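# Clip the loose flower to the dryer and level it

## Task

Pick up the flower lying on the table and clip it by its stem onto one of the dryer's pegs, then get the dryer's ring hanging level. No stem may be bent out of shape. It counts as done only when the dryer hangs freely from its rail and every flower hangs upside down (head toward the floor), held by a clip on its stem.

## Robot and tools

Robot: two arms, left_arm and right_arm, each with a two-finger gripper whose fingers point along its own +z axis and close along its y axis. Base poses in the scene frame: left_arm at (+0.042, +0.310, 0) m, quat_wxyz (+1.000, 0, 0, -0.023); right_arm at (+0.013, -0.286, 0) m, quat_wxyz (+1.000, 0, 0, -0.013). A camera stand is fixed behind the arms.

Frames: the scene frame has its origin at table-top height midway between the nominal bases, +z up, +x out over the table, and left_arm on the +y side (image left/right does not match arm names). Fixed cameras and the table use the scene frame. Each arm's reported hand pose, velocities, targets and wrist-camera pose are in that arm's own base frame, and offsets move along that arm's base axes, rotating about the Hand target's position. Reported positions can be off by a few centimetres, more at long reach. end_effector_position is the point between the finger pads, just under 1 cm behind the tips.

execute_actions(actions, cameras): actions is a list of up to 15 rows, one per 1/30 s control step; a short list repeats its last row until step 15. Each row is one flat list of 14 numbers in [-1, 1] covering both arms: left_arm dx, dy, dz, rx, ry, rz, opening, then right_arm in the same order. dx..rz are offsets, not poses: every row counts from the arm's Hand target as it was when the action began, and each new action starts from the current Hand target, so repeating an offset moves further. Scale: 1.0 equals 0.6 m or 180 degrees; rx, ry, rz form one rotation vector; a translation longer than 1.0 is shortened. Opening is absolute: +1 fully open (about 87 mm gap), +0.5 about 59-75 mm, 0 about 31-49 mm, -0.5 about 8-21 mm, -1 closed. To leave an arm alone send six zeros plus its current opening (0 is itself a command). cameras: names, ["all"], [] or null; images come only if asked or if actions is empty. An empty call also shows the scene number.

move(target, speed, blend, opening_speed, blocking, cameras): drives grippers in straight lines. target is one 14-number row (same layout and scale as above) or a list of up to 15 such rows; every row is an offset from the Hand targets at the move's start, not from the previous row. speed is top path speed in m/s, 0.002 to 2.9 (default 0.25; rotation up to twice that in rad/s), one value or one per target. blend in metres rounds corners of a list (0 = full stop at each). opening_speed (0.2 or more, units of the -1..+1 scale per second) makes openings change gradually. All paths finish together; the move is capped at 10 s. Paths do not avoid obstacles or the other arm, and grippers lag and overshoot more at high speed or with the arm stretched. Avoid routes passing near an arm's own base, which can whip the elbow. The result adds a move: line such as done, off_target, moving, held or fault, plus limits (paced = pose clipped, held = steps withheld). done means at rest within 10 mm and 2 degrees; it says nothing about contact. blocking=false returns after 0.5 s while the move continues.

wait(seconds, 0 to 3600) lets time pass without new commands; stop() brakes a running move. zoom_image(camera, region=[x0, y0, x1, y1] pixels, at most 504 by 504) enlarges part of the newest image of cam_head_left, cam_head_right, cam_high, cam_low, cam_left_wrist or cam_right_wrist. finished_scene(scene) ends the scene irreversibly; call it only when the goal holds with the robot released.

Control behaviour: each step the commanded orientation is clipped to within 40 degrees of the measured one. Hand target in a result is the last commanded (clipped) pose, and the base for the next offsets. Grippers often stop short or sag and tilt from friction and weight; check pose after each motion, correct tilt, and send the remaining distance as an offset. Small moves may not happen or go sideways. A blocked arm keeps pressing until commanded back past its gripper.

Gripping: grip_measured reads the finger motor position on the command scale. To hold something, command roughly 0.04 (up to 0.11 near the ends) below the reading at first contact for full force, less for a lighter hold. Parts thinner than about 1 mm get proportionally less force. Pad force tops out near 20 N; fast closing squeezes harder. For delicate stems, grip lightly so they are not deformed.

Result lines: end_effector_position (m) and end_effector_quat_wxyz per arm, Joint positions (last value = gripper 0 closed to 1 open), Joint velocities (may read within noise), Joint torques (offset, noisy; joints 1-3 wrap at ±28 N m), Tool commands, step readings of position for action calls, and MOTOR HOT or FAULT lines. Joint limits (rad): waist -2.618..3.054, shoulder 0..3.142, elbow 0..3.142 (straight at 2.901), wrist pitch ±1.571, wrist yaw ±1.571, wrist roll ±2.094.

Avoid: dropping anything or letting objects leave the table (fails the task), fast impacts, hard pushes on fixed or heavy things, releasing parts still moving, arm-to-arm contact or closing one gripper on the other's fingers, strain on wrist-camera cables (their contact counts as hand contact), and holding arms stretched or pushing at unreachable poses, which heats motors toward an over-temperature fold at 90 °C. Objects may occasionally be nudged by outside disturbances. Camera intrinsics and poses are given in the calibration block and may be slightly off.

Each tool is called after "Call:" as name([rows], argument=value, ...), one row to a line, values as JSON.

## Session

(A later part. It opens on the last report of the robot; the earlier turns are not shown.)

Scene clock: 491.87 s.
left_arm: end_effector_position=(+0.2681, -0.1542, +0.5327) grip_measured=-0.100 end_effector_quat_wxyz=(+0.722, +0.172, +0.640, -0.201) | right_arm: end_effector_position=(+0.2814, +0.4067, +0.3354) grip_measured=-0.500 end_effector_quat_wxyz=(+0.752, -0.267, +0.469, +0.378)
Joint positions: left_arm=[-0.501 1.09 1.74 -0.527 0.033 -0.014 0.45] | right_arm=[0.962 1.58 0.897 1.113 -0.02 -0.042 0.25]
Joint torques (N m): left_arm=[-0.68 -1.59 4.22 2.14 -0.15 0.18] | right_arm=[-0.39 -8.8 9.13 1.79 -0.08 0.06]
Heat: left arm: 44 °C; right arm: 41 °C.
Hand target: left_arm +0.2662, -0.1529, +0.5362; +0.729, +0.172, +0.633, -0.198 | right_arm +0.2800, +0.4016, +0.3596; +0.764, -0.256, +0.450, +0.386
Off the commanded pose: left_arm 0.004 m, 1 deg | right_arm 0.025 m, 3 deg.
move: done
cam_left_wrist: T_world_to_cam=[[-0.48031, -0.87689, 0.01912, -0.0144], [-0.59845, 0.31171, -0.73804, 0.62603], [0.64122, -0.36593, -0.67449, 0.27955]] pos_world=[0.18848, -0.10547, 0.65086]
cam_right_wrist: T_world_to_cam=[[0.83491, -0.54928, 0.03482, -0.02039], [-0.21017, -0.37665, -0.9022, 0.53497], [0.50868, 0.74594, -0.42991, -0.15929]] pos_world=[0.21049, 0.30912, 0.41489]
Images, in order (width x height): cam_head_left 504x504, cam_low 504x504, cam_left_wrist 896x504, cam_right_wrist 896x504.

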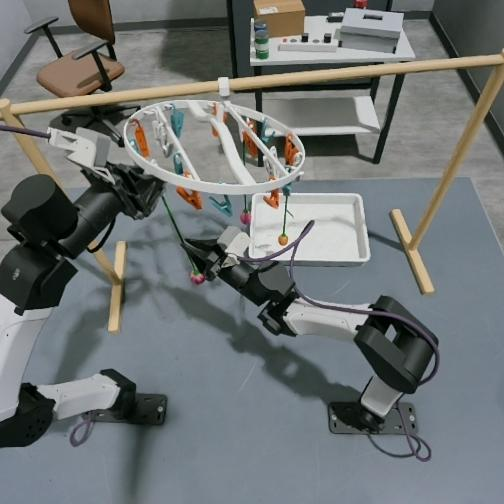

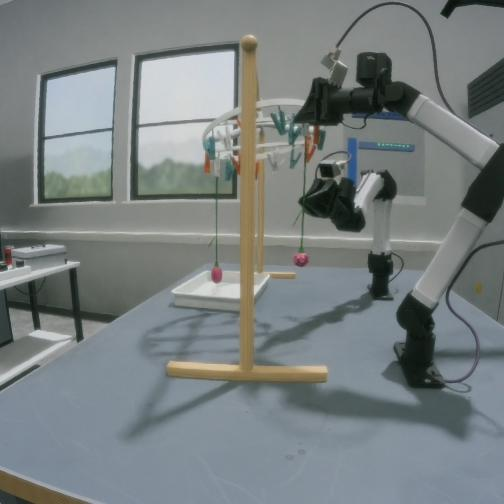

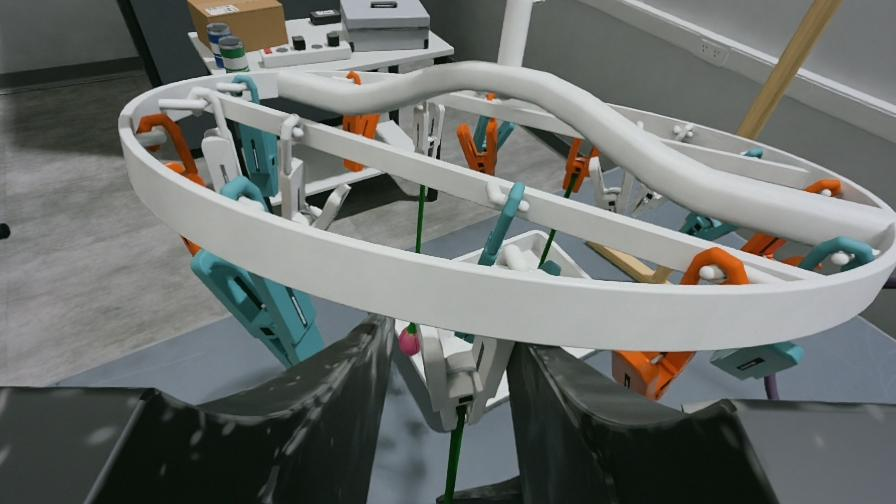

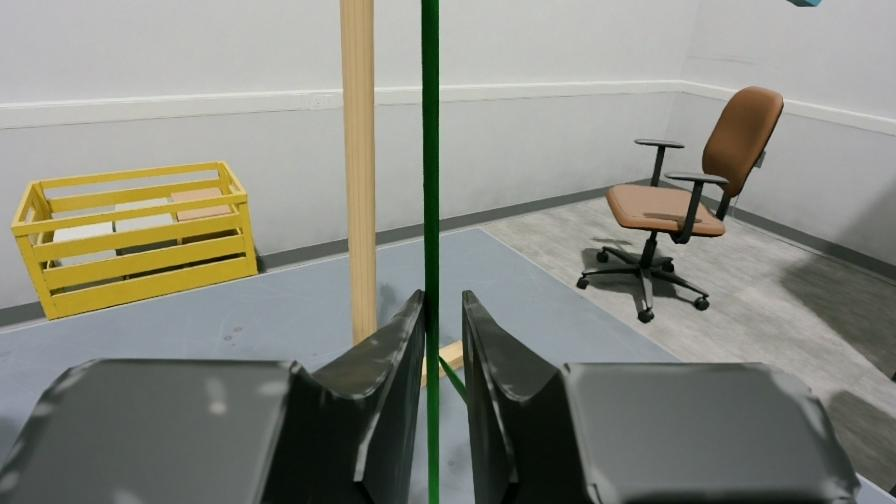

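Call:
move([
  [0,0,0,0,0,0,-0.1,0,0,0,0,0,0,0.05],
  [0,0,0,0,0,0,-0.1,-0.101,-0.151,-0.0835,0,0,0,0.05],
], speed=0.12, opening_speed=0.8, cameras=["cam_low","cam_head_left","cam_left_wrist","cam_right_wrist"])

Scene clock: 497.33 s.
left_arm: end_effector_position=(+0.2681, -0.1542, +0.5327) grip_measured=-0.100 end_effector_quat_wxyz=(+0.722, +0.172, +0.640, -0.201) | right_arm: end_effector_position=(+0.2208, +0.3159, +0.3012) grip_measured=+0.050 end_effector_quat_wxyz=(+0.756, -0.263, +0.462, +0.381)
Joint positions: left_arm=[-0.501 1.09 1.74 -0.527 0.033 -0.014 0.45] | right_arm=[0.951 1.21 0.426 1.235 -0.031 -0.036 0.525]
Joint torques (N m): left_arm=[-0.68 -1.59 4.19 2.14 -0.15 0.18] | right_arm=[-0.54 -4.12 6 1.94 -0.08 0.09]
Heat: left arm: 44 °C; right arm: 42 °C.
Hand target: left_arm +0.2662, -0.1529, +0.5362; +0.729, +0.172, +0.633, -0.198 | right_arm +0.2193, +0.3110, +0.3095; +0.764, -0.256, +0.450, +0.386
Off the commanded pose: left_arm 0.004 m, 1 deg | right_arm 0.010 m, 2 deg.
move: done
cam_left_wrist: T_world_to_cam=[[-0.48031, -0.87689, 0.01912, -0.0144], [-0.59845, 0.31171, -0.73804, 0.62603], [0.64122, -0.36593, -0.67449, 0.27955]] pos_world=[0.18848, -0.10547, 0.65086]
cam_right_wrist: T_world_to_cam=[[0.83534, -0.54862, 0.0349, -0.01878], [-0.19895, -0.36089, -0.91114, 0.45244], [0.51246, 0.75417, -0.41062, -0.08468]] pos_world=[0.1491, 0.21684, 0.37812]
Images, in order (width x height): cam_head_left 504x504, cam_low 504x504, cam_left_wrist 896x504, cam_right_wrist 896x504.

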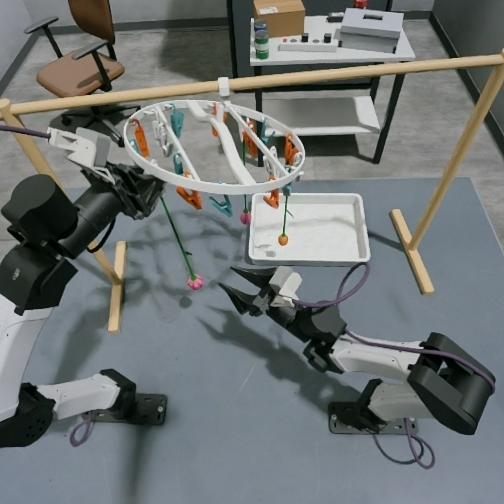

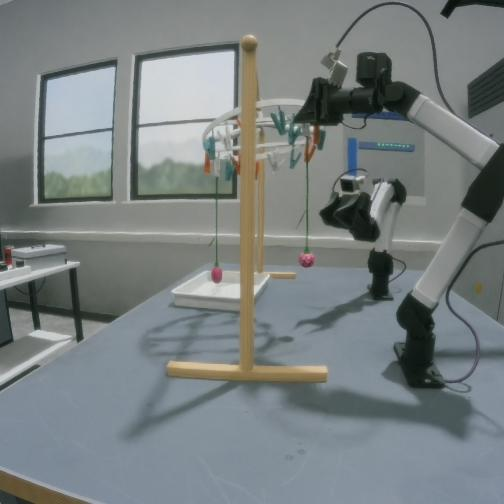

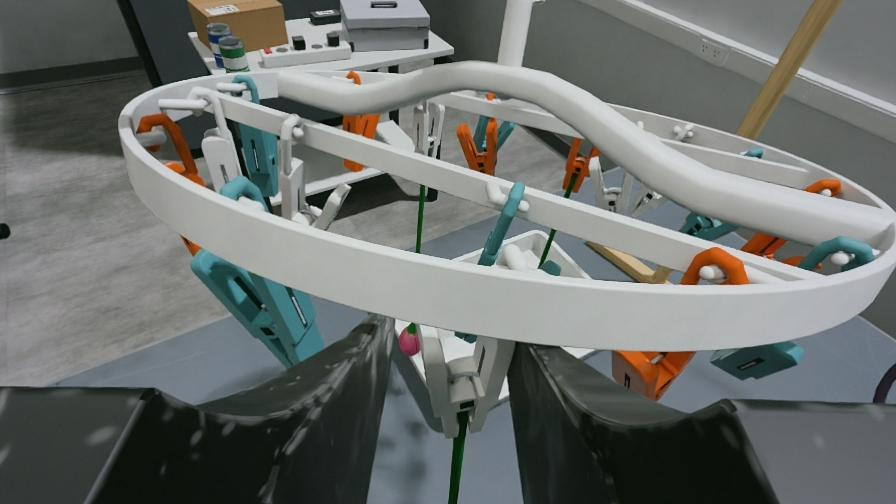

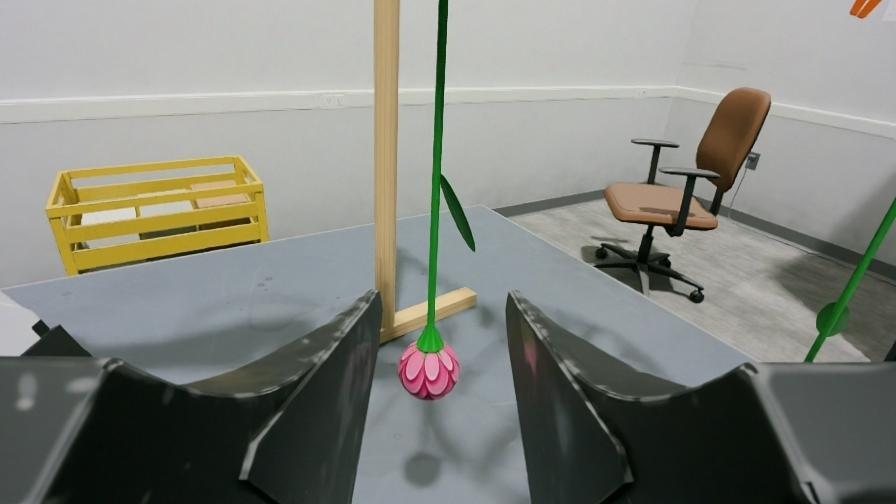

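Call:
move(target=[0,0,0,0,0,0,0.3,-0.05,-0.10,0,0,0,0,0.05], speed=0.12, opening_speed=0.6, cameras=["cam_low","cam_left_wrist"])

Call:
zoom_image(camera="cam_low", region=[190, 80, 360, 180])

Scene clock: 502.07 s.
left_arm: end_effector_position=(+0.2681, -0.1542, +0.5327) grip_measured=+0.300 end_effector_quat_wxyz=(+0.722, +0.172, +0.640, -0.201) | right_arm: end_effector_position=(+0.1888, +0.2519, +0.3100) grip_measured=+0.050 end_effector_quat_wxyz=(+0.764, -0.257, +0.449, +0.385)
Joint positions: left_arm=[-0.501 1.09 1.74 -0.527 0.033 -0.014 0.65] | right_arm=[0.872 0.779 0.265 0.999 -0.101 0 0.525]
Joint torques (N m): left_arm=[-0.66 -1.58 4.19 2.14 -0.15 0.18] | right_arm=[-0.54 -0.18 6.87 1.66 -0.06 0.09]
Heat: left arm: 44 °C; right arm: 41 °C.
Hand target: left_arm +0.2662, -0.1529, +0.5362; +0.729, +0.172, +0.633, -0.198 | right_arm +0.1893, +0.2511, +0.3096; +0.764, -0.256, +0.450, +0.386
Off the commanded pose: left_arm 0.004 m, 1 deg | right_arm 0.001 m, 0 deg.
move: done
cam_left_wrist: T_world_to_cam=[[-0.48031, -0.87689, 0.01912, -0.0144], [-0.59845, 0.31171, -0.73804, 0.62603], [0.64122, -0.36593, -0.67449, 0.27955]] pos_world=[0.18848, -0.10547, 0.65086]

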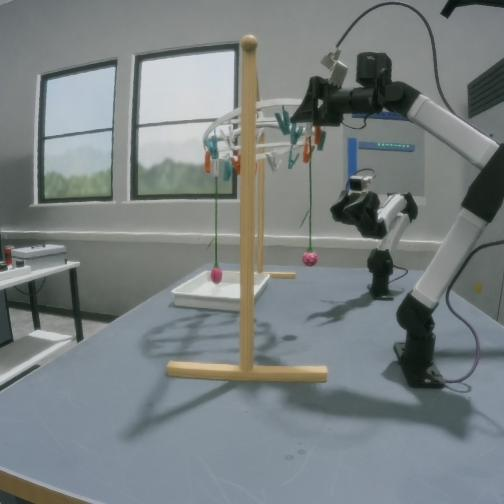

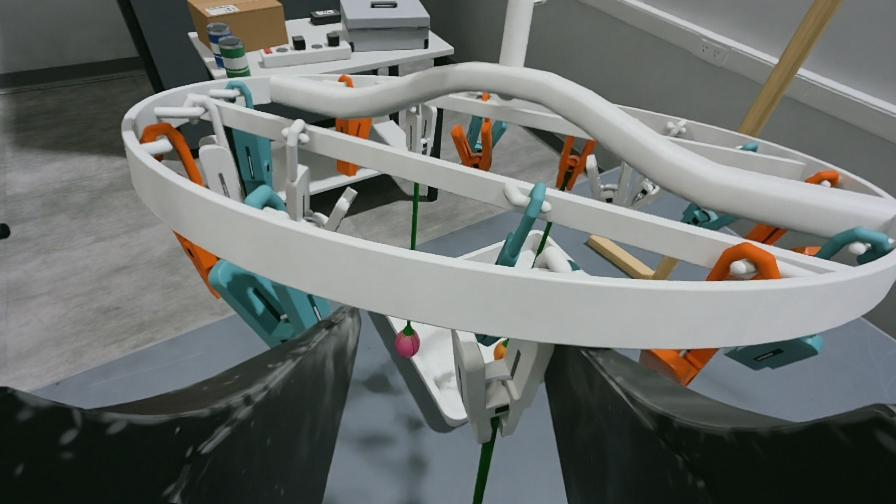

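Scaled by 2.965 from the camera's image (finer frame: 720x720).

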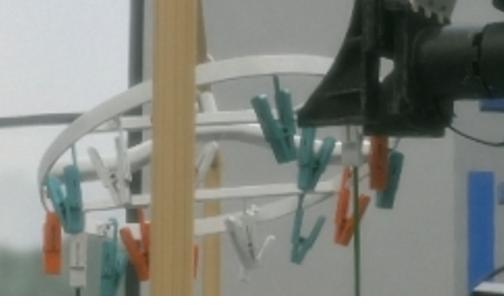

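Call:
zoom_image(camera="cam_left_wrist", region=[250, 260, 700, 504])

Scaled by 1.120 from the camera's image (finer frame: 1280x720).

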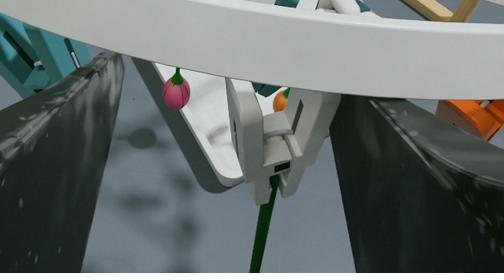

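Call:
move(target=[-0.009,-0.0155,-0.012,0,0,0,0.3,0,0,0,0,0,0,0.05], speed=0.05, cameras=["cam_left_wrist"])

Call:
zoom_image(camera="cam_left_wrist", region=[250, 260, 700, 504])

Scene clock: 507.43 s.
left_arm: end_effector_position=(+0.2616, -0.1643, +0.5230) grip_measured=+0.300 end_effector_quat_wxyz=(+0.717, +0.175, +0.643, -0.203) | right_arm: end_effector_position=(+0.1888, +0.2520, +0.3099) grip_measured=+0.050 end_effector_quat_wxyz=(+0.764, -0.257, +0.450, +0.385)
Joint positions: left_arm=[-0.583 1.067 1.691 -0.512 -0.041 -0.005 0.65] | right_arm=[0.872 0.779 0.265 0.998 -0.101 0 0.525]
Joint velocities: left_arm=[within noise] | right_arm=[-0.017 -0.046 0.002 0.022 0.037 -0.022 -0.004]
Joint torques (N m): left_arm=[-0.87 -1.51 4.27 2.27 -0.25 0.2] | right_arm=[-0.51 -0.16 6.91 1.68 -0.06 0.09]
Heat: left arm: 44 °C; right arm: 41 °C.
Hand target: left_arm +0.2607, -0.1622, +0.5290; +0.729, +0.172, +0.633, -0.198 | right_arm +0.1893, +0.2510, +0.3095; +0.764, -0.256, +0.450, +0.386
Off the commanded pose: left_arm 0.006 m, 2 deg | right_arm 0.001 m, 0 deg.
move: done
cam_left_wrist: T_world_to_cam=[[-0.48677, -0.87331, 0.01938, -0.02409], [-0.60302, 0.3199, -0.73078, 0.61687], [0.632, -0.36741, -0.68234, 0.27981]] pos_world=[0.18341, -0.11557, 0.64219]

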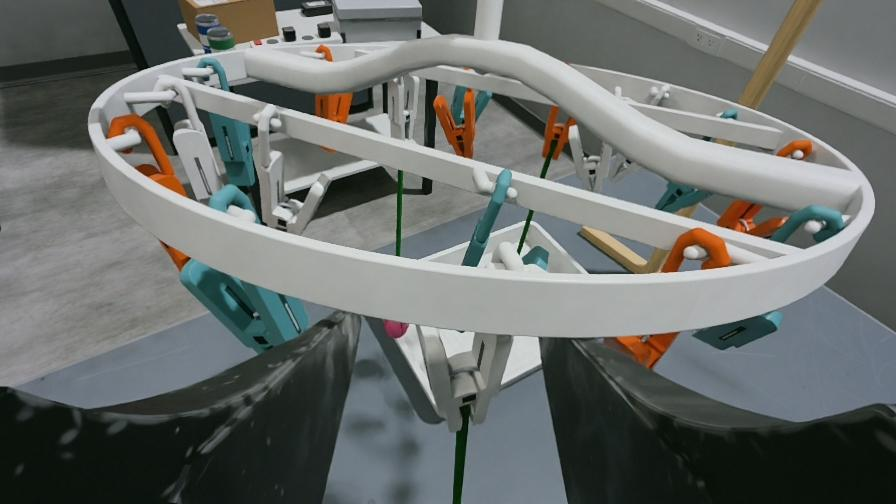

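Scaled by 1.120 from the camera's image (finer frame: 1280x720).

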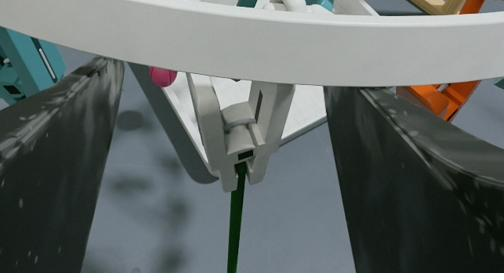

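Call:
move(target=[-0.1995,0.118,-0.0285,0,0,0,0.3,0,0,0,0,0,0,0.05], speed=0.15, cameras=["all"])

Scene clock: 511.17 s.
left_arm: end_effector_position=(+0.1457, -0.0916, +0.5074) grip_measured=+0.300 end_effector_quat_wxyz=(+0.721, +0.187, +0.634, -0.208) | right_arm: end_effector_position=(+0.1888, +0.2520, +0.3099) grip_measured=+0.050 end_effector_quat_wxyz=(+0.764, -0.257, +0.450, +0.385)
Joint positions: left_arm=[-0.677 0.71 1.635 -0.799 -0.109 0.02 0.65] | right_arm=[0.872 0.779 0.265 0.998 -0.101 0 0.525]
Joint torques (N m): left_arm=[0.76 2.81 4.7 1.95 0.16 -0.04] | right_arm=[-0.51 -0.21 6.91 1.67 -0.06 0.09]
Heat: left arm: 44 °C; right arm: 41 °C.
Hand target: left_arm +0.1410, -0.0914, +0.5119; +0.729, +0.172, +0.633, -0.198 | right_arm +0.1893, +0.2510, +0.3095; +0.764, -0.256, +0.450, +0.386
Off the commanded pose: left_arm 0.007 m, 2 deg | right_arm 0.001 m, 0 deg.
move: done
cam_left_wrist: T_world_to_cam=[[-0.50728, -0.86178, 0.00357, -0.00467], [-0.58033, 0.33854, -0.74068, 0.51579], [0.63709, -0.3778, -0.67185, 0.36203]] pos_world=[0.06632, -0.04186, 0.62528]
cam_right_wrist: T_world_to_cam=[[0.83442, -0.54996, 0.03599, -0.02726], [-0.1824, -0.33719, -0.9236, 0.42576], [0.52007, 0.7641, -0.38167, -0.02945]] pos_world=[0.11572, 0.15107, 0.38297]

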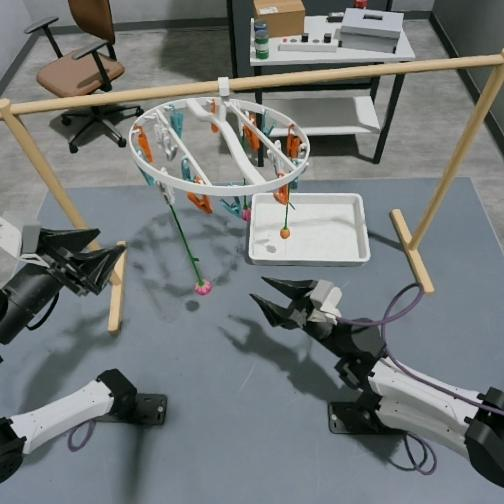

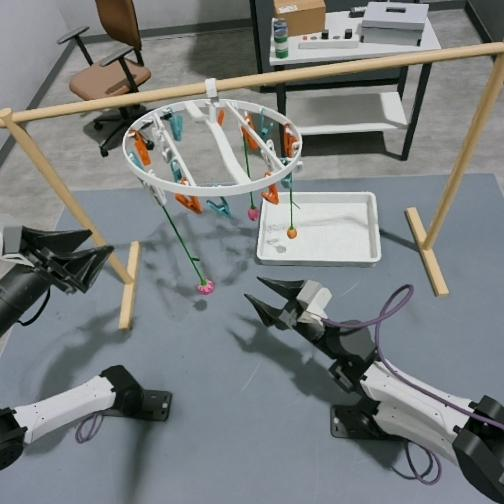

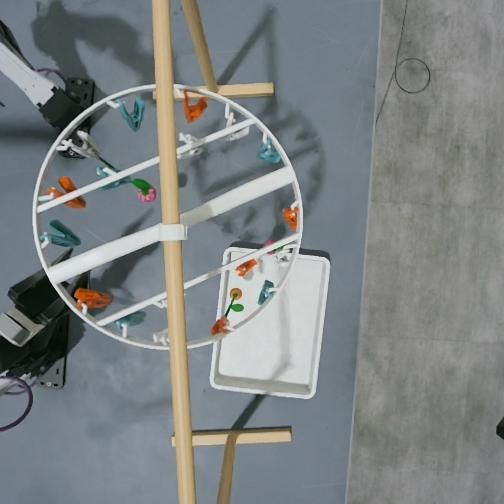

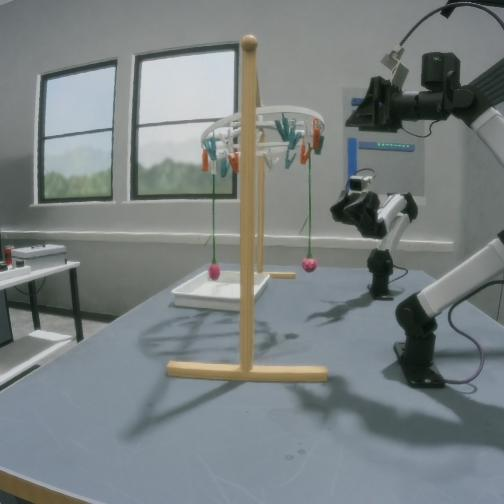

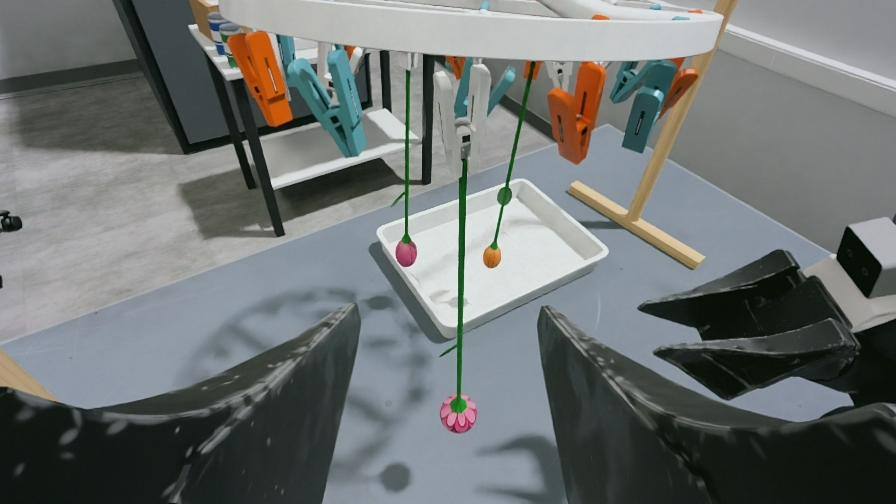

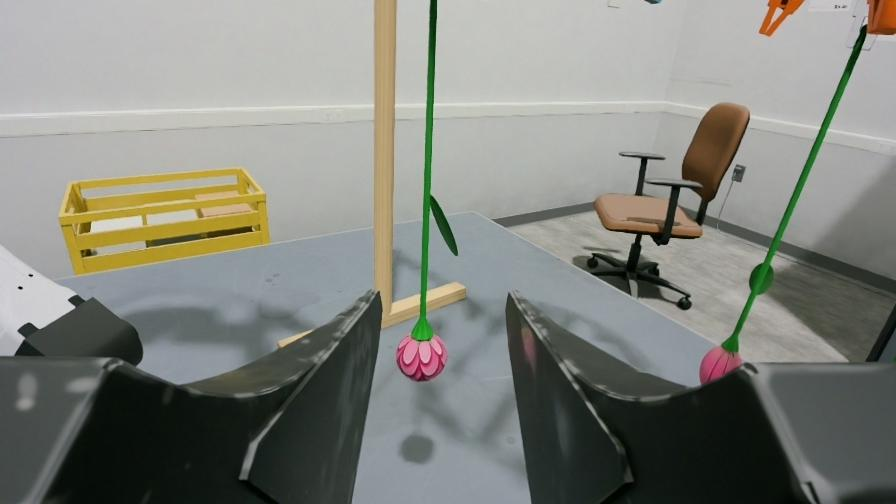

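Call:
zoom_image(camera="cam_low", region=[190, 70, 340, 220])

Call:
zoom_image(camera="cam_head_left", region=[110, 70, 330, 290])

Call:
zoom_image(camera="cam_high", region=[20, 70, 320, 370])

Scaled by 3.360 from the camera's image (finer frame: 720x720).

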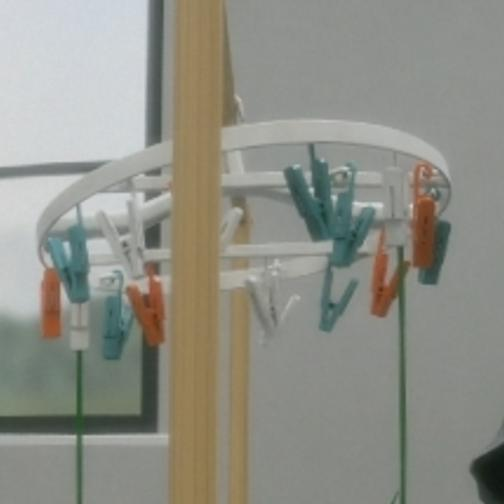

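Scaled by 2.291 from the camera's image (finer frame: 720x720).

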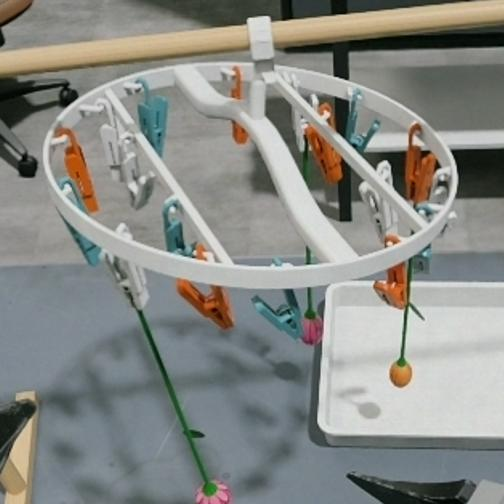

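Scaled by 1.680 from the camera's image (finer frame: 720x720).

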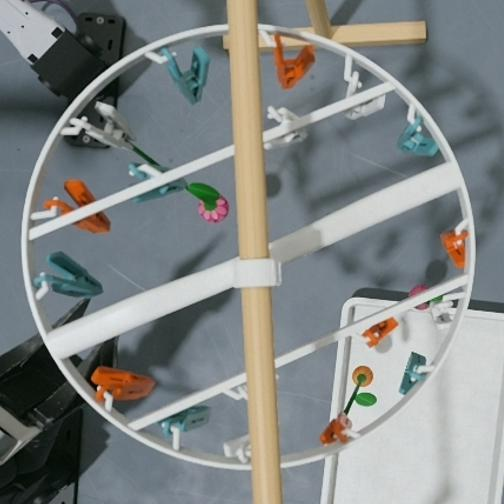

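Call:
zoom_image(camera="cam_low", region=[192, 95, 262, 165])

Call:
zoom_image(camera="cam_low", region=[262, 95, 332, 165])

Scaled by 7.200 from the camera's image (finer frame: 720x720).

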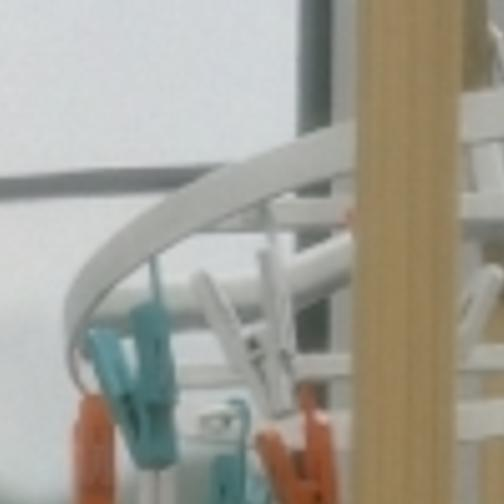

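Scaled by 7.200 from the camera's image (finer frame: 720x720).

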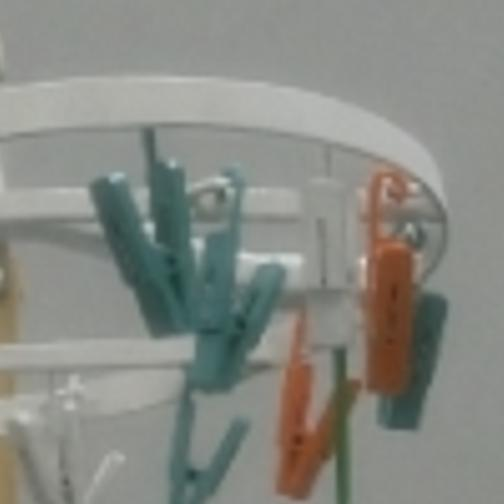

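Call:
zoom_image(camera="cam_head_left", region=[120, 85, 220, 185])

Call:
zoom_image(camera="cam_head_left", region=[215, 85, 315, 205])

Call:
zoom_image(camera="cam_high", region=[25, 75, 175, 225])

Call:
zoom_image(camera="cam_high", region=[165, 75, 315, 225])

Call:
zoom_image(camera="cam_high", region=[25, 215, 175, 365])

Call:
zoom_image(camera="cam_high", region=[165, 215, 315, 365])

Scaled by 5.040 from the camera's image (finer frame: 720x720).

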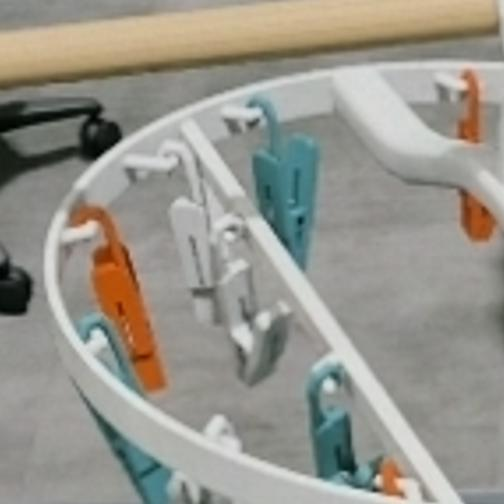

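Scaled by 4.200 from the camera's image (finer frame: 720x720).

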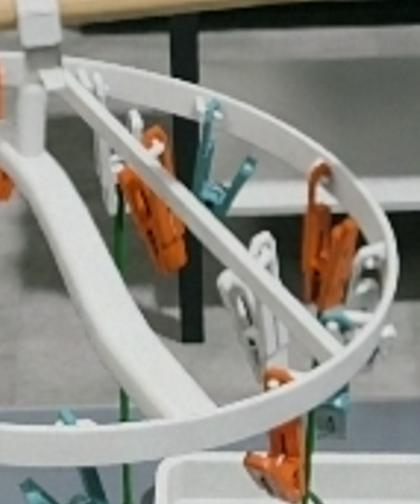

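Scaled by 3.360 from the camera's image (finer frame: 720x720).

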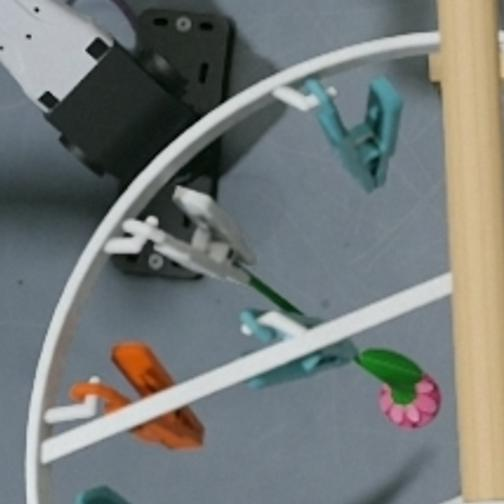

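Scaled by 3.360 from the camera's image (finer frame: 720x720).

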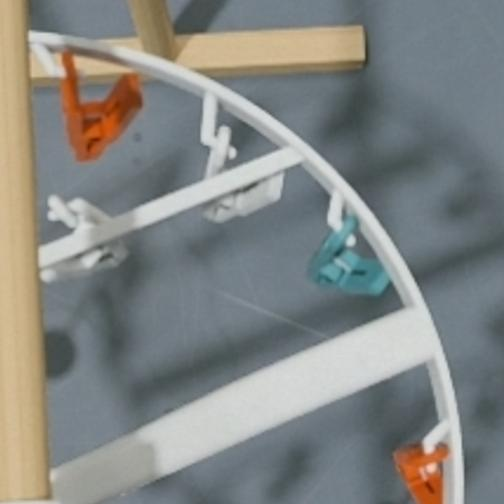

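Scaled by 3.360 from the camera's image (finer frame: 720x720).

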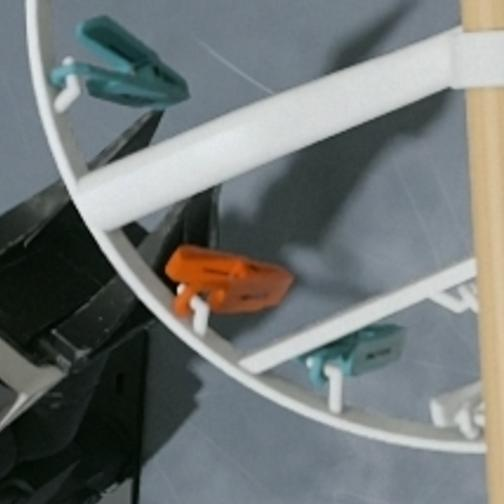

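Scaled by 3.360 from the camera's image (finer frame: 720x720).

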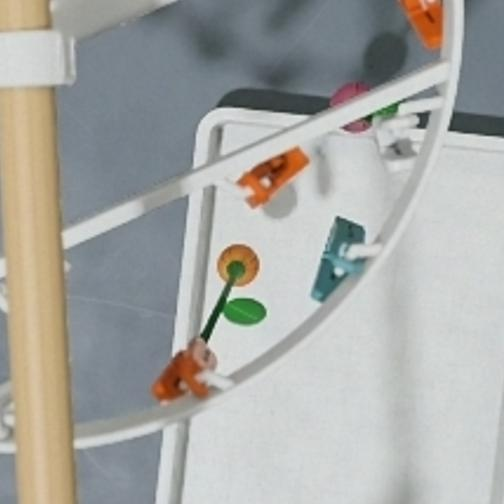

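Call:
wait(seconds=0.5, cameras=["cam_low","cam_high","cam_head_left"])

Call:
zoom_image(camera="cam_low", region=[190, 70, 340, 220])

Scene clock: 562.20 s.
left_arm: end_effector_position=(+0.1457, -0.0917, +0.5074) grip_measured=+0.300 end_effector_quat_wxyz=(+0.721, +0.187, +0.634, -0.208) | right_arm: end_effector_position=(+0.1888, +0.2520, +0.3099) grip_measured=+0.050 end_effector_quat_wxyz=(+0.764, -0.257, +0.450, +0.385)
Joint positions: left_arm=[-0.677 0.71 1.635 -0.799 -0.108 0.02 0.65] | right_arm=[0.872 0.779 0.265 0.998 -0.101 0 0.525]
Joint torques (N m): left_arm=[0.76 2.81 4.68 1.95 0.15 -0.04] | right_arm=[-0.55 -0.16 6.84 1.66 -0.07 0.09]
Heat: left arm: 43 °C; right arm: 42 °C.
Hand target: left_arm +0.1410, -0.0914, +0.5119; +0.729, +0.172, +0.633, -0.198 | right_arm +0.1893, +0.2510, +0.3095; +0.764, -0.256, +0.450, +0.386
Tool commands: left_gripper/opening=+0.3 right_gripper/opening=+0.05
Off the commanded pose: left_arm 0.007 m, 2 deg | right_arm 0.001 m, 0 deg.
wait: 0.50 s; at rest from the start
Images, in order (width x height): cam_head_left 504x504, cam_high 504x504, cam_low 504x504.

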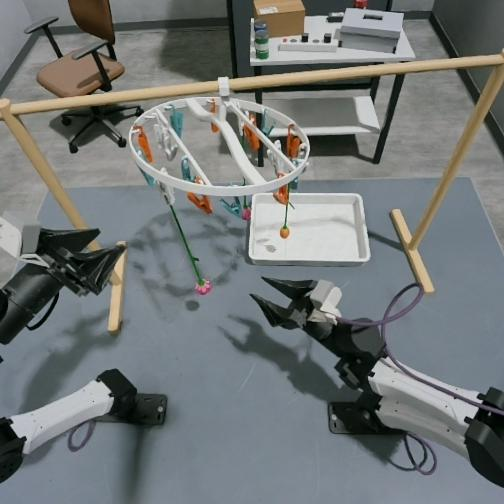

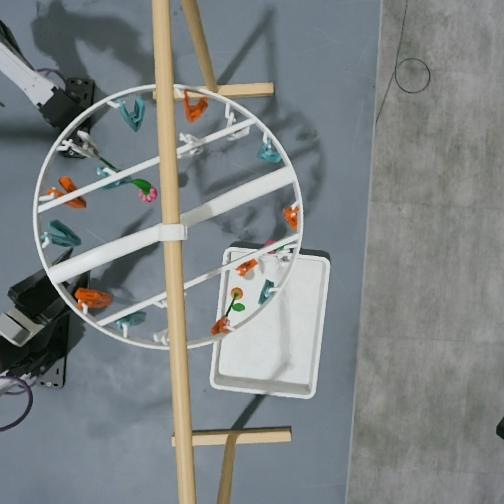

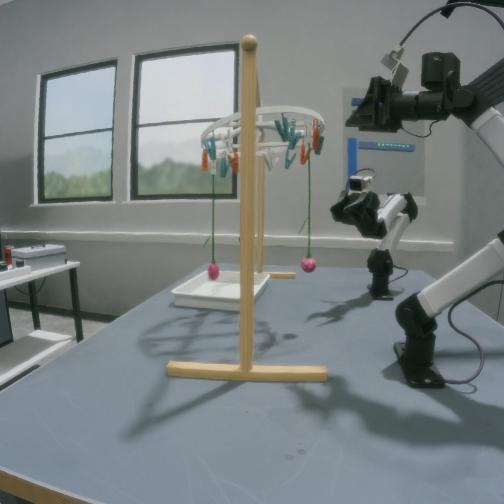

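Scaled by 3.360 from the camera's image (finer frame: 720x720).

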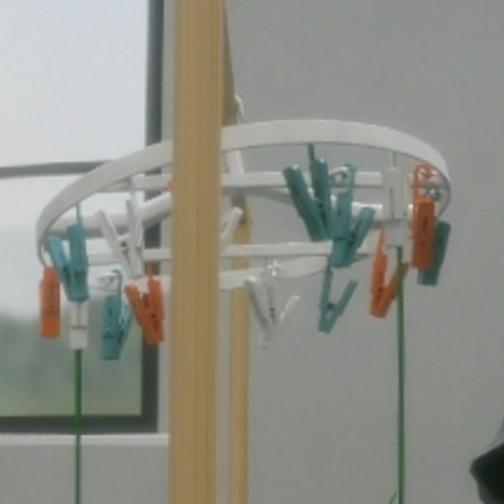

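Call:
move(target=[0,0,0,0,0,0,0.3,-0.001,-0.145,0.3175,0.0674,-0.0422,-0.0751,0.05], speed=0.2, cameras=["cam_right_wrist","cam_low"])

Scene clock: 580.00 s.
left_arm: end_effector_position=(+0.1457, -0.0917, +0.5074) grip_measured=+0.300 end_effector_quat_wxyz=(+0.721, +0.187, +0.634, -0.208) | right_arm: end_effector_position=(+0.1874, +0.1675, +0.4936) grip_measured=+0.050 end_effector_quat_wxyz=(+0.851, -0.153, +0.384, +0.323)
Joint positions: left_arm=[-0.677 0.71 1.635 -0.799 -0.108 0.02 0.65] | right_arm=[0.716 0.607 0.761 0.564 -0.02 0 0.525]
Joint torques (N m): left_arm=[-0.38 2.78 4.66 1.94 0.02 -0.03] | right_arm=[-0.51 2.41 8.2 1.32 0.09 0.09]
Heat: left arm: 43 °C; right arm: 42 °C.
Hand target: left_arm +0.1415, -0.0906, +0.5118; +0.724, +0.185, +0.629, -0.216 (not the last commanded pose) | right_arm +0.1887, +0.1640, +0.5000; +0.854, -0.144, +0.383, +0.321
Off the commanded pose: left_arm 0.007 m, 2 deg | right_arm 0.007 m, 1 deg.
move: done
cam_right_wrist: T_world_to_cam=[[0.68856, -0.72513, 0.00888, -0.00908], [-0.10661, -0.11333, -0.98782, 0.54668], [0.7173, 0.67923, -0.15534, -0.02845]] pos_world=[0.08494, 0.0747, 0.53569]
Images, in order (width x height): cam_low 504x504, cam_right_wrist 896x504.

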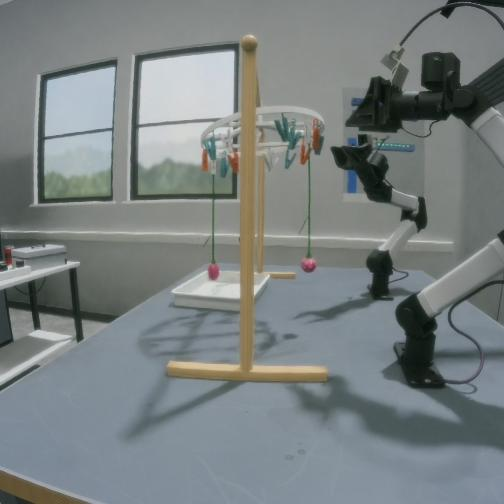

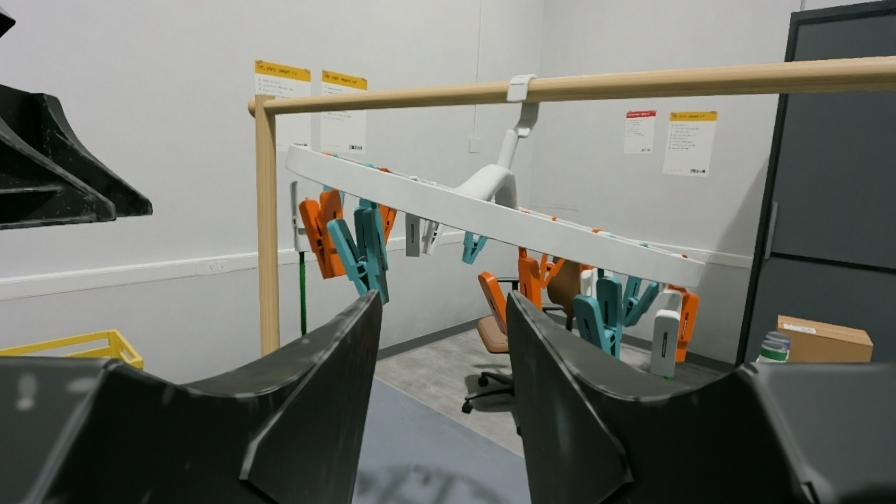

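Call:
zoom_image(camera="cam_right_wrist", region=[440, 60, 620, 240])

Call:
zoom_image(camera="cam_right_wrist", region=[270, 60, 740, 400])

Scaled by 2.800 from the camera's image (finer frame: 1280x720).

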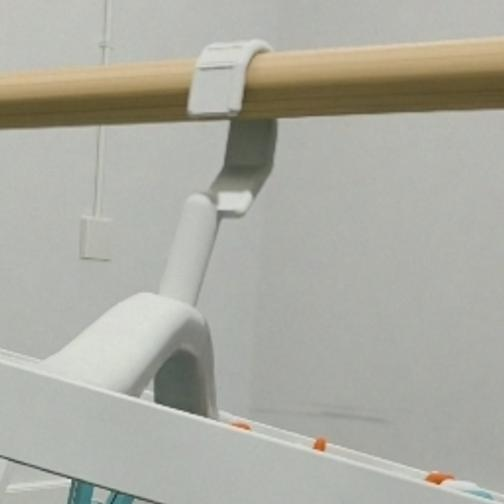

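Scaled by 1.072 from the camera's image (finer frame: 1280x720).

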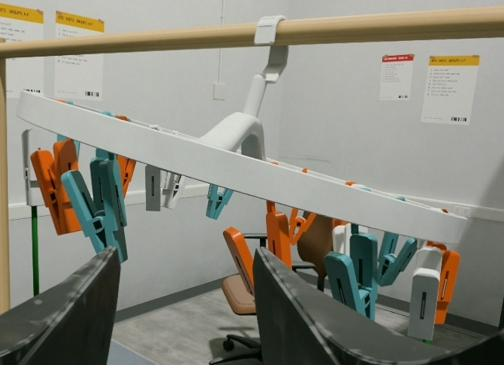

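Call:
move([
  [0.014,0.001,0.18,0.018,0.03,0.016,-0.9,0,0,0,0,0,0,0.05],
  [0.2175,-0.0782,0.1887,0.0363,0.0604,0.0322,-0.9,0,0,0,0,0,0,0.05],
], speed=0.2, blend=[0.03,0], cameras=["cam_right_wrist","cam_left_wrist","cam_head_left"])

Scene clock: 591.07 s.
left_arm: end_effector_position=(+0.2741, -0.1378, +0.6159) grip_measured=-0.899 end_effector_quat_wxyz=(+0.728, +0.156, +0.647, -0.165) | right_arm: end_effector_position=(+0.1874, +0.1675, +0.4935) grip_measured=+0.050 end_effector_quat_wxyz=(+0.851, -0.153, +0.385, +0.323)
Joint positions: left_arm=[-0.48 1.615 2.857 -1.126 -0.021 0.017 0.05] | right_arm=[0.716 0.607 0.761 0.563 -0.02 0 0.525]
Joint torques (N m): left_arm=[0.79 -2.18 2.95 2.19 0.15 -0.05] | right_arm=[-0.47 2.39 8.2 1.33 0.09 0.09]
Heat: left arm: 44 °C; right arm: 40 °C.
Hand target: left_arm +0.2721, -0.1376, +0.6251; +0.659, +0.172, +0.715, -0.159 | right_arm +0.1887, +0.1640, +0.5000; +0.854, -0.144, +0.382, +0.321
Off the commanded pose: left_arm 0.009 m, 11 deg | right_arm 0.008 m, 1 deg.
elbow stopped short (left arm): the move would have taken joint 3 (elbow) straighter than the controller allows.
move: off_target (left_arm)
cam_left_wrist: T_world_to_cam=[[-0.41021, -0.91198, -0.00466, -0.00816], [-0.61781, 0.28164, -0.73416, 0.68472], [0.67085, -0.29828, -0.67896, 0.34178]] pos_world=[0.19039, -0.09833, 0.73471]
cam_right_wrist: T_world_to_cam=[[0.68856, -0.72512, 0.00889, -0.00915], [-0.10688, -0.11361, -0.98776, 0.5467], [0.71726, 0.67919, -0.15573, -0.02831]] pos_world=[0.08504, 0.0747, 0.53569]
Images, in order (width x height): cam_head_left 504x504, cam_left_wrist 896x504, cam_right_wrist 896x504.

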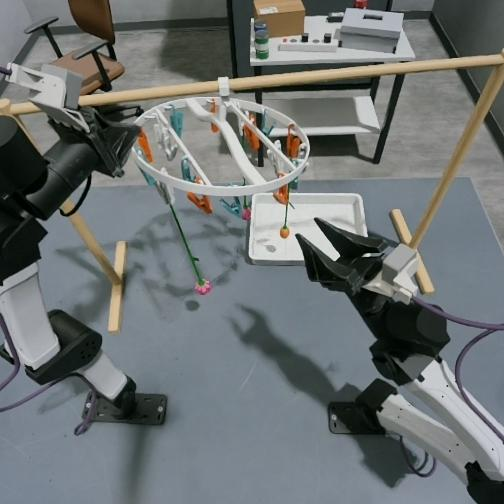

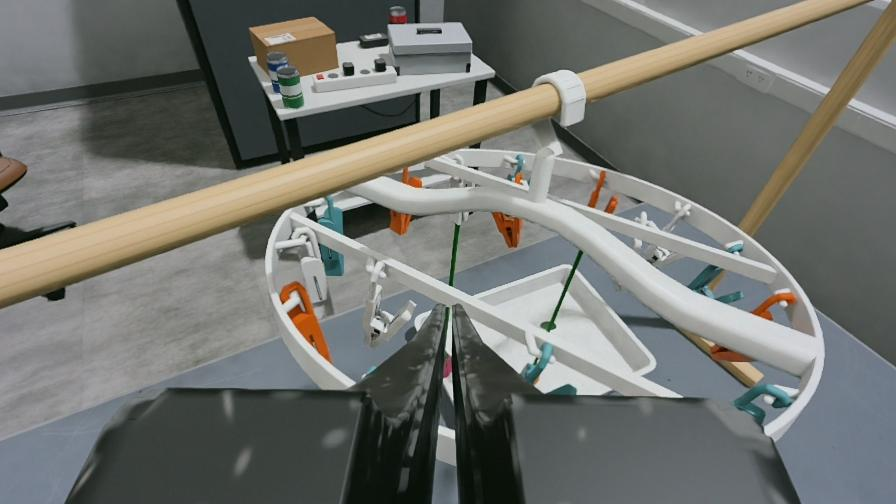

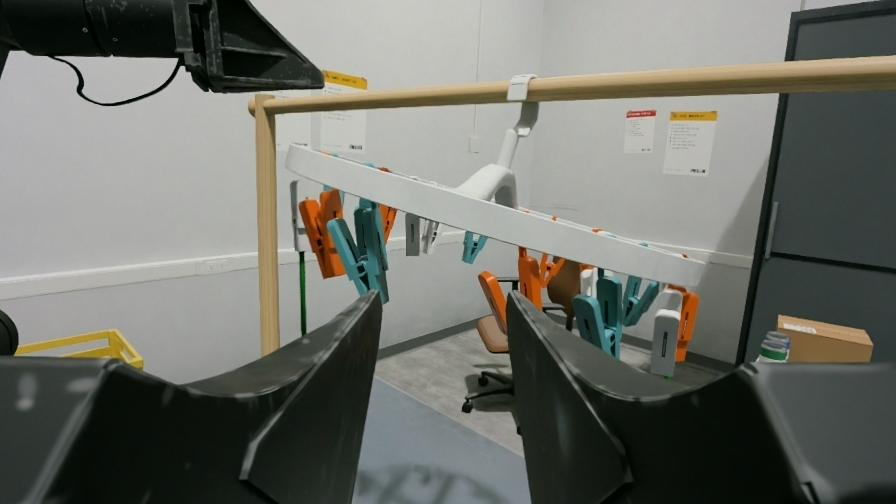

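Call:
move(target=[0.0,0.0,-0.115,0,0,0,-0.9,0,0,0,0,0,0,0.05], speed=0.06, cameras=["cam_right_wrist"])

Scene clock: 596.80 s.
left_arm: end_effector_position=(+0.2776, -0.1399, +0.5528) grip_measured=-0.899 end_effector_quat_wxyz=(+0.656, +0.176, +0.719, -0.151) | right_arm: end_effector_position=(+0.1874, +0.1675, +0.4935) grip_measured=+0.050 end_effector_quat_wxyz=(+0.851, -0.153, +0.385, +0.323)
Joint positions: left_arm=[-0.471 1.472 2.511 -1.134 -0.004 0.013 0.05] | right_arm=[0.716 0.607 0.761 0.563 -0.02 0 0.525]
Joint torques (N m): left_arm=[0.8 -3.64 2.41 2.07 0.13 -0.06] | right_arm=[-0.5 2.43 8.23 1.34 0.09 0.09]
Heat: left arm: 45 °C; right arm: 40 °C.
Hand target: left_arm +0.2721, -0.1376, +0.5560; +0.659, +0.172, +0.715, -0.159 | right_arm +0.1887, +0.1640, +0.5000; +0.854, -0.144, +0.382, +0.321
Off the commanded pose: left_arm 0.007 m, 1 deg | right_arm 0.008 m, 1 deg.
move: done
cam_right_wrist: T_world_to_cam=[[0.68856, -0.72512, 0.00889, -0.00915], [-0.10688, -0.11361, -0.98776, 0.5467], [0.71726, 0.67919, -0.15573, -0.02831]] pos_world=[0.08504, 0.0747, 0.53569]

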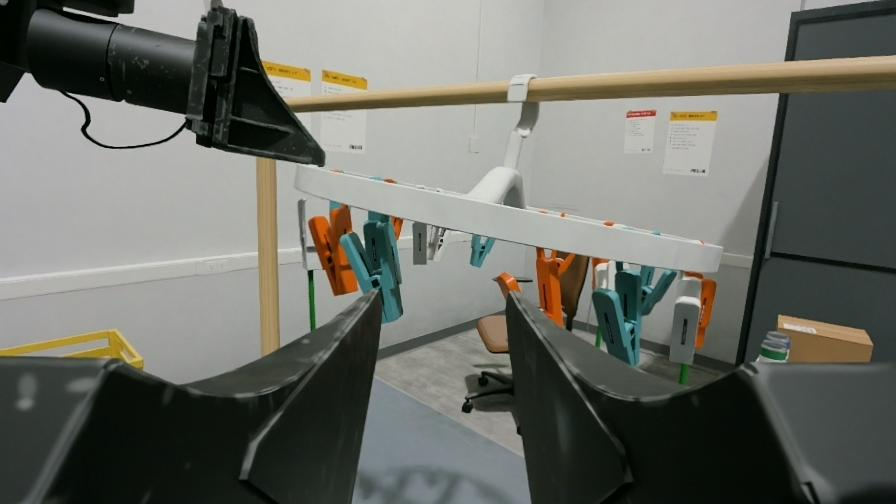

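Call:
move(target=[0.0,0.0,-0.055,0,0,0,-0.9,0,0,0,0,0,0,0.05], speed=0.06, cameras=["cam_right_wrist"])

Scene clock: 599.30 s.
left_arm: end_effector_position=(+0.2745, -0.1384, +0.5166) grip_measured=-0.899 end_effector_quat_wxyz=(+0.650, +0.177, +0.724, -0.150) | right_arm: end_effector_position=(+0.1874, +0.1675, +0.4935) grip_measured=+0.050 end_effector_quat_wxyz=(+0.851, -0.153, +0.385, +0.323)
Joint positions: left_arm=[-0.471 1.266 2.087 -0.931 -0.004 0.013 0.05] | right_arm=[0.716 0.607 0.761 0.563 -0.02 0 0.525]
Joint torques (N m): left_arm=[0.83 -2.7 3.47 2.3 0.14 -0.05] | right_arm=[-0.47 2.36 8.21 1.33 0.1 0.1]
Heat: left arm: 45 °C; right arm: 40 °C.
Hand target: left_arm +0.2720, -0.1375, +0.5232; +0.659, +0.172, +0.714, -0.159 | right_arm +0.1887, +0.1640, +0.5000; +0.854, -0.144, +0.382, +0.321
Off the commanded pose: left_arm 0.007 m, 2 deg | right_arm 0.008 m, 1 deg.
move: done
cam_right_wrist: T_world_to_cam=[[0.68856, -0.72512, 0.00889, -0.00915], [-0.10688, -0.11361, -0.98776, 0.5467], [0.71726, 0.67919, -0.15573, -0.02831]] pos_world=[0.08504, 0.0747, 0.53569]

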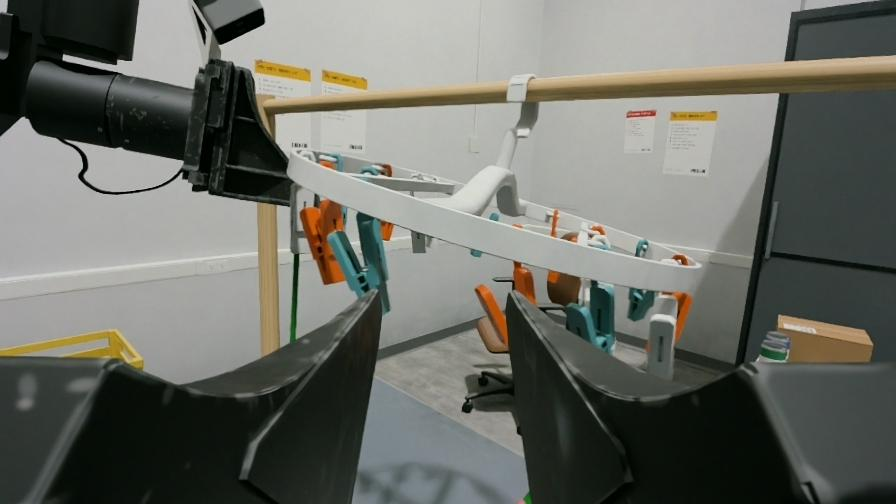

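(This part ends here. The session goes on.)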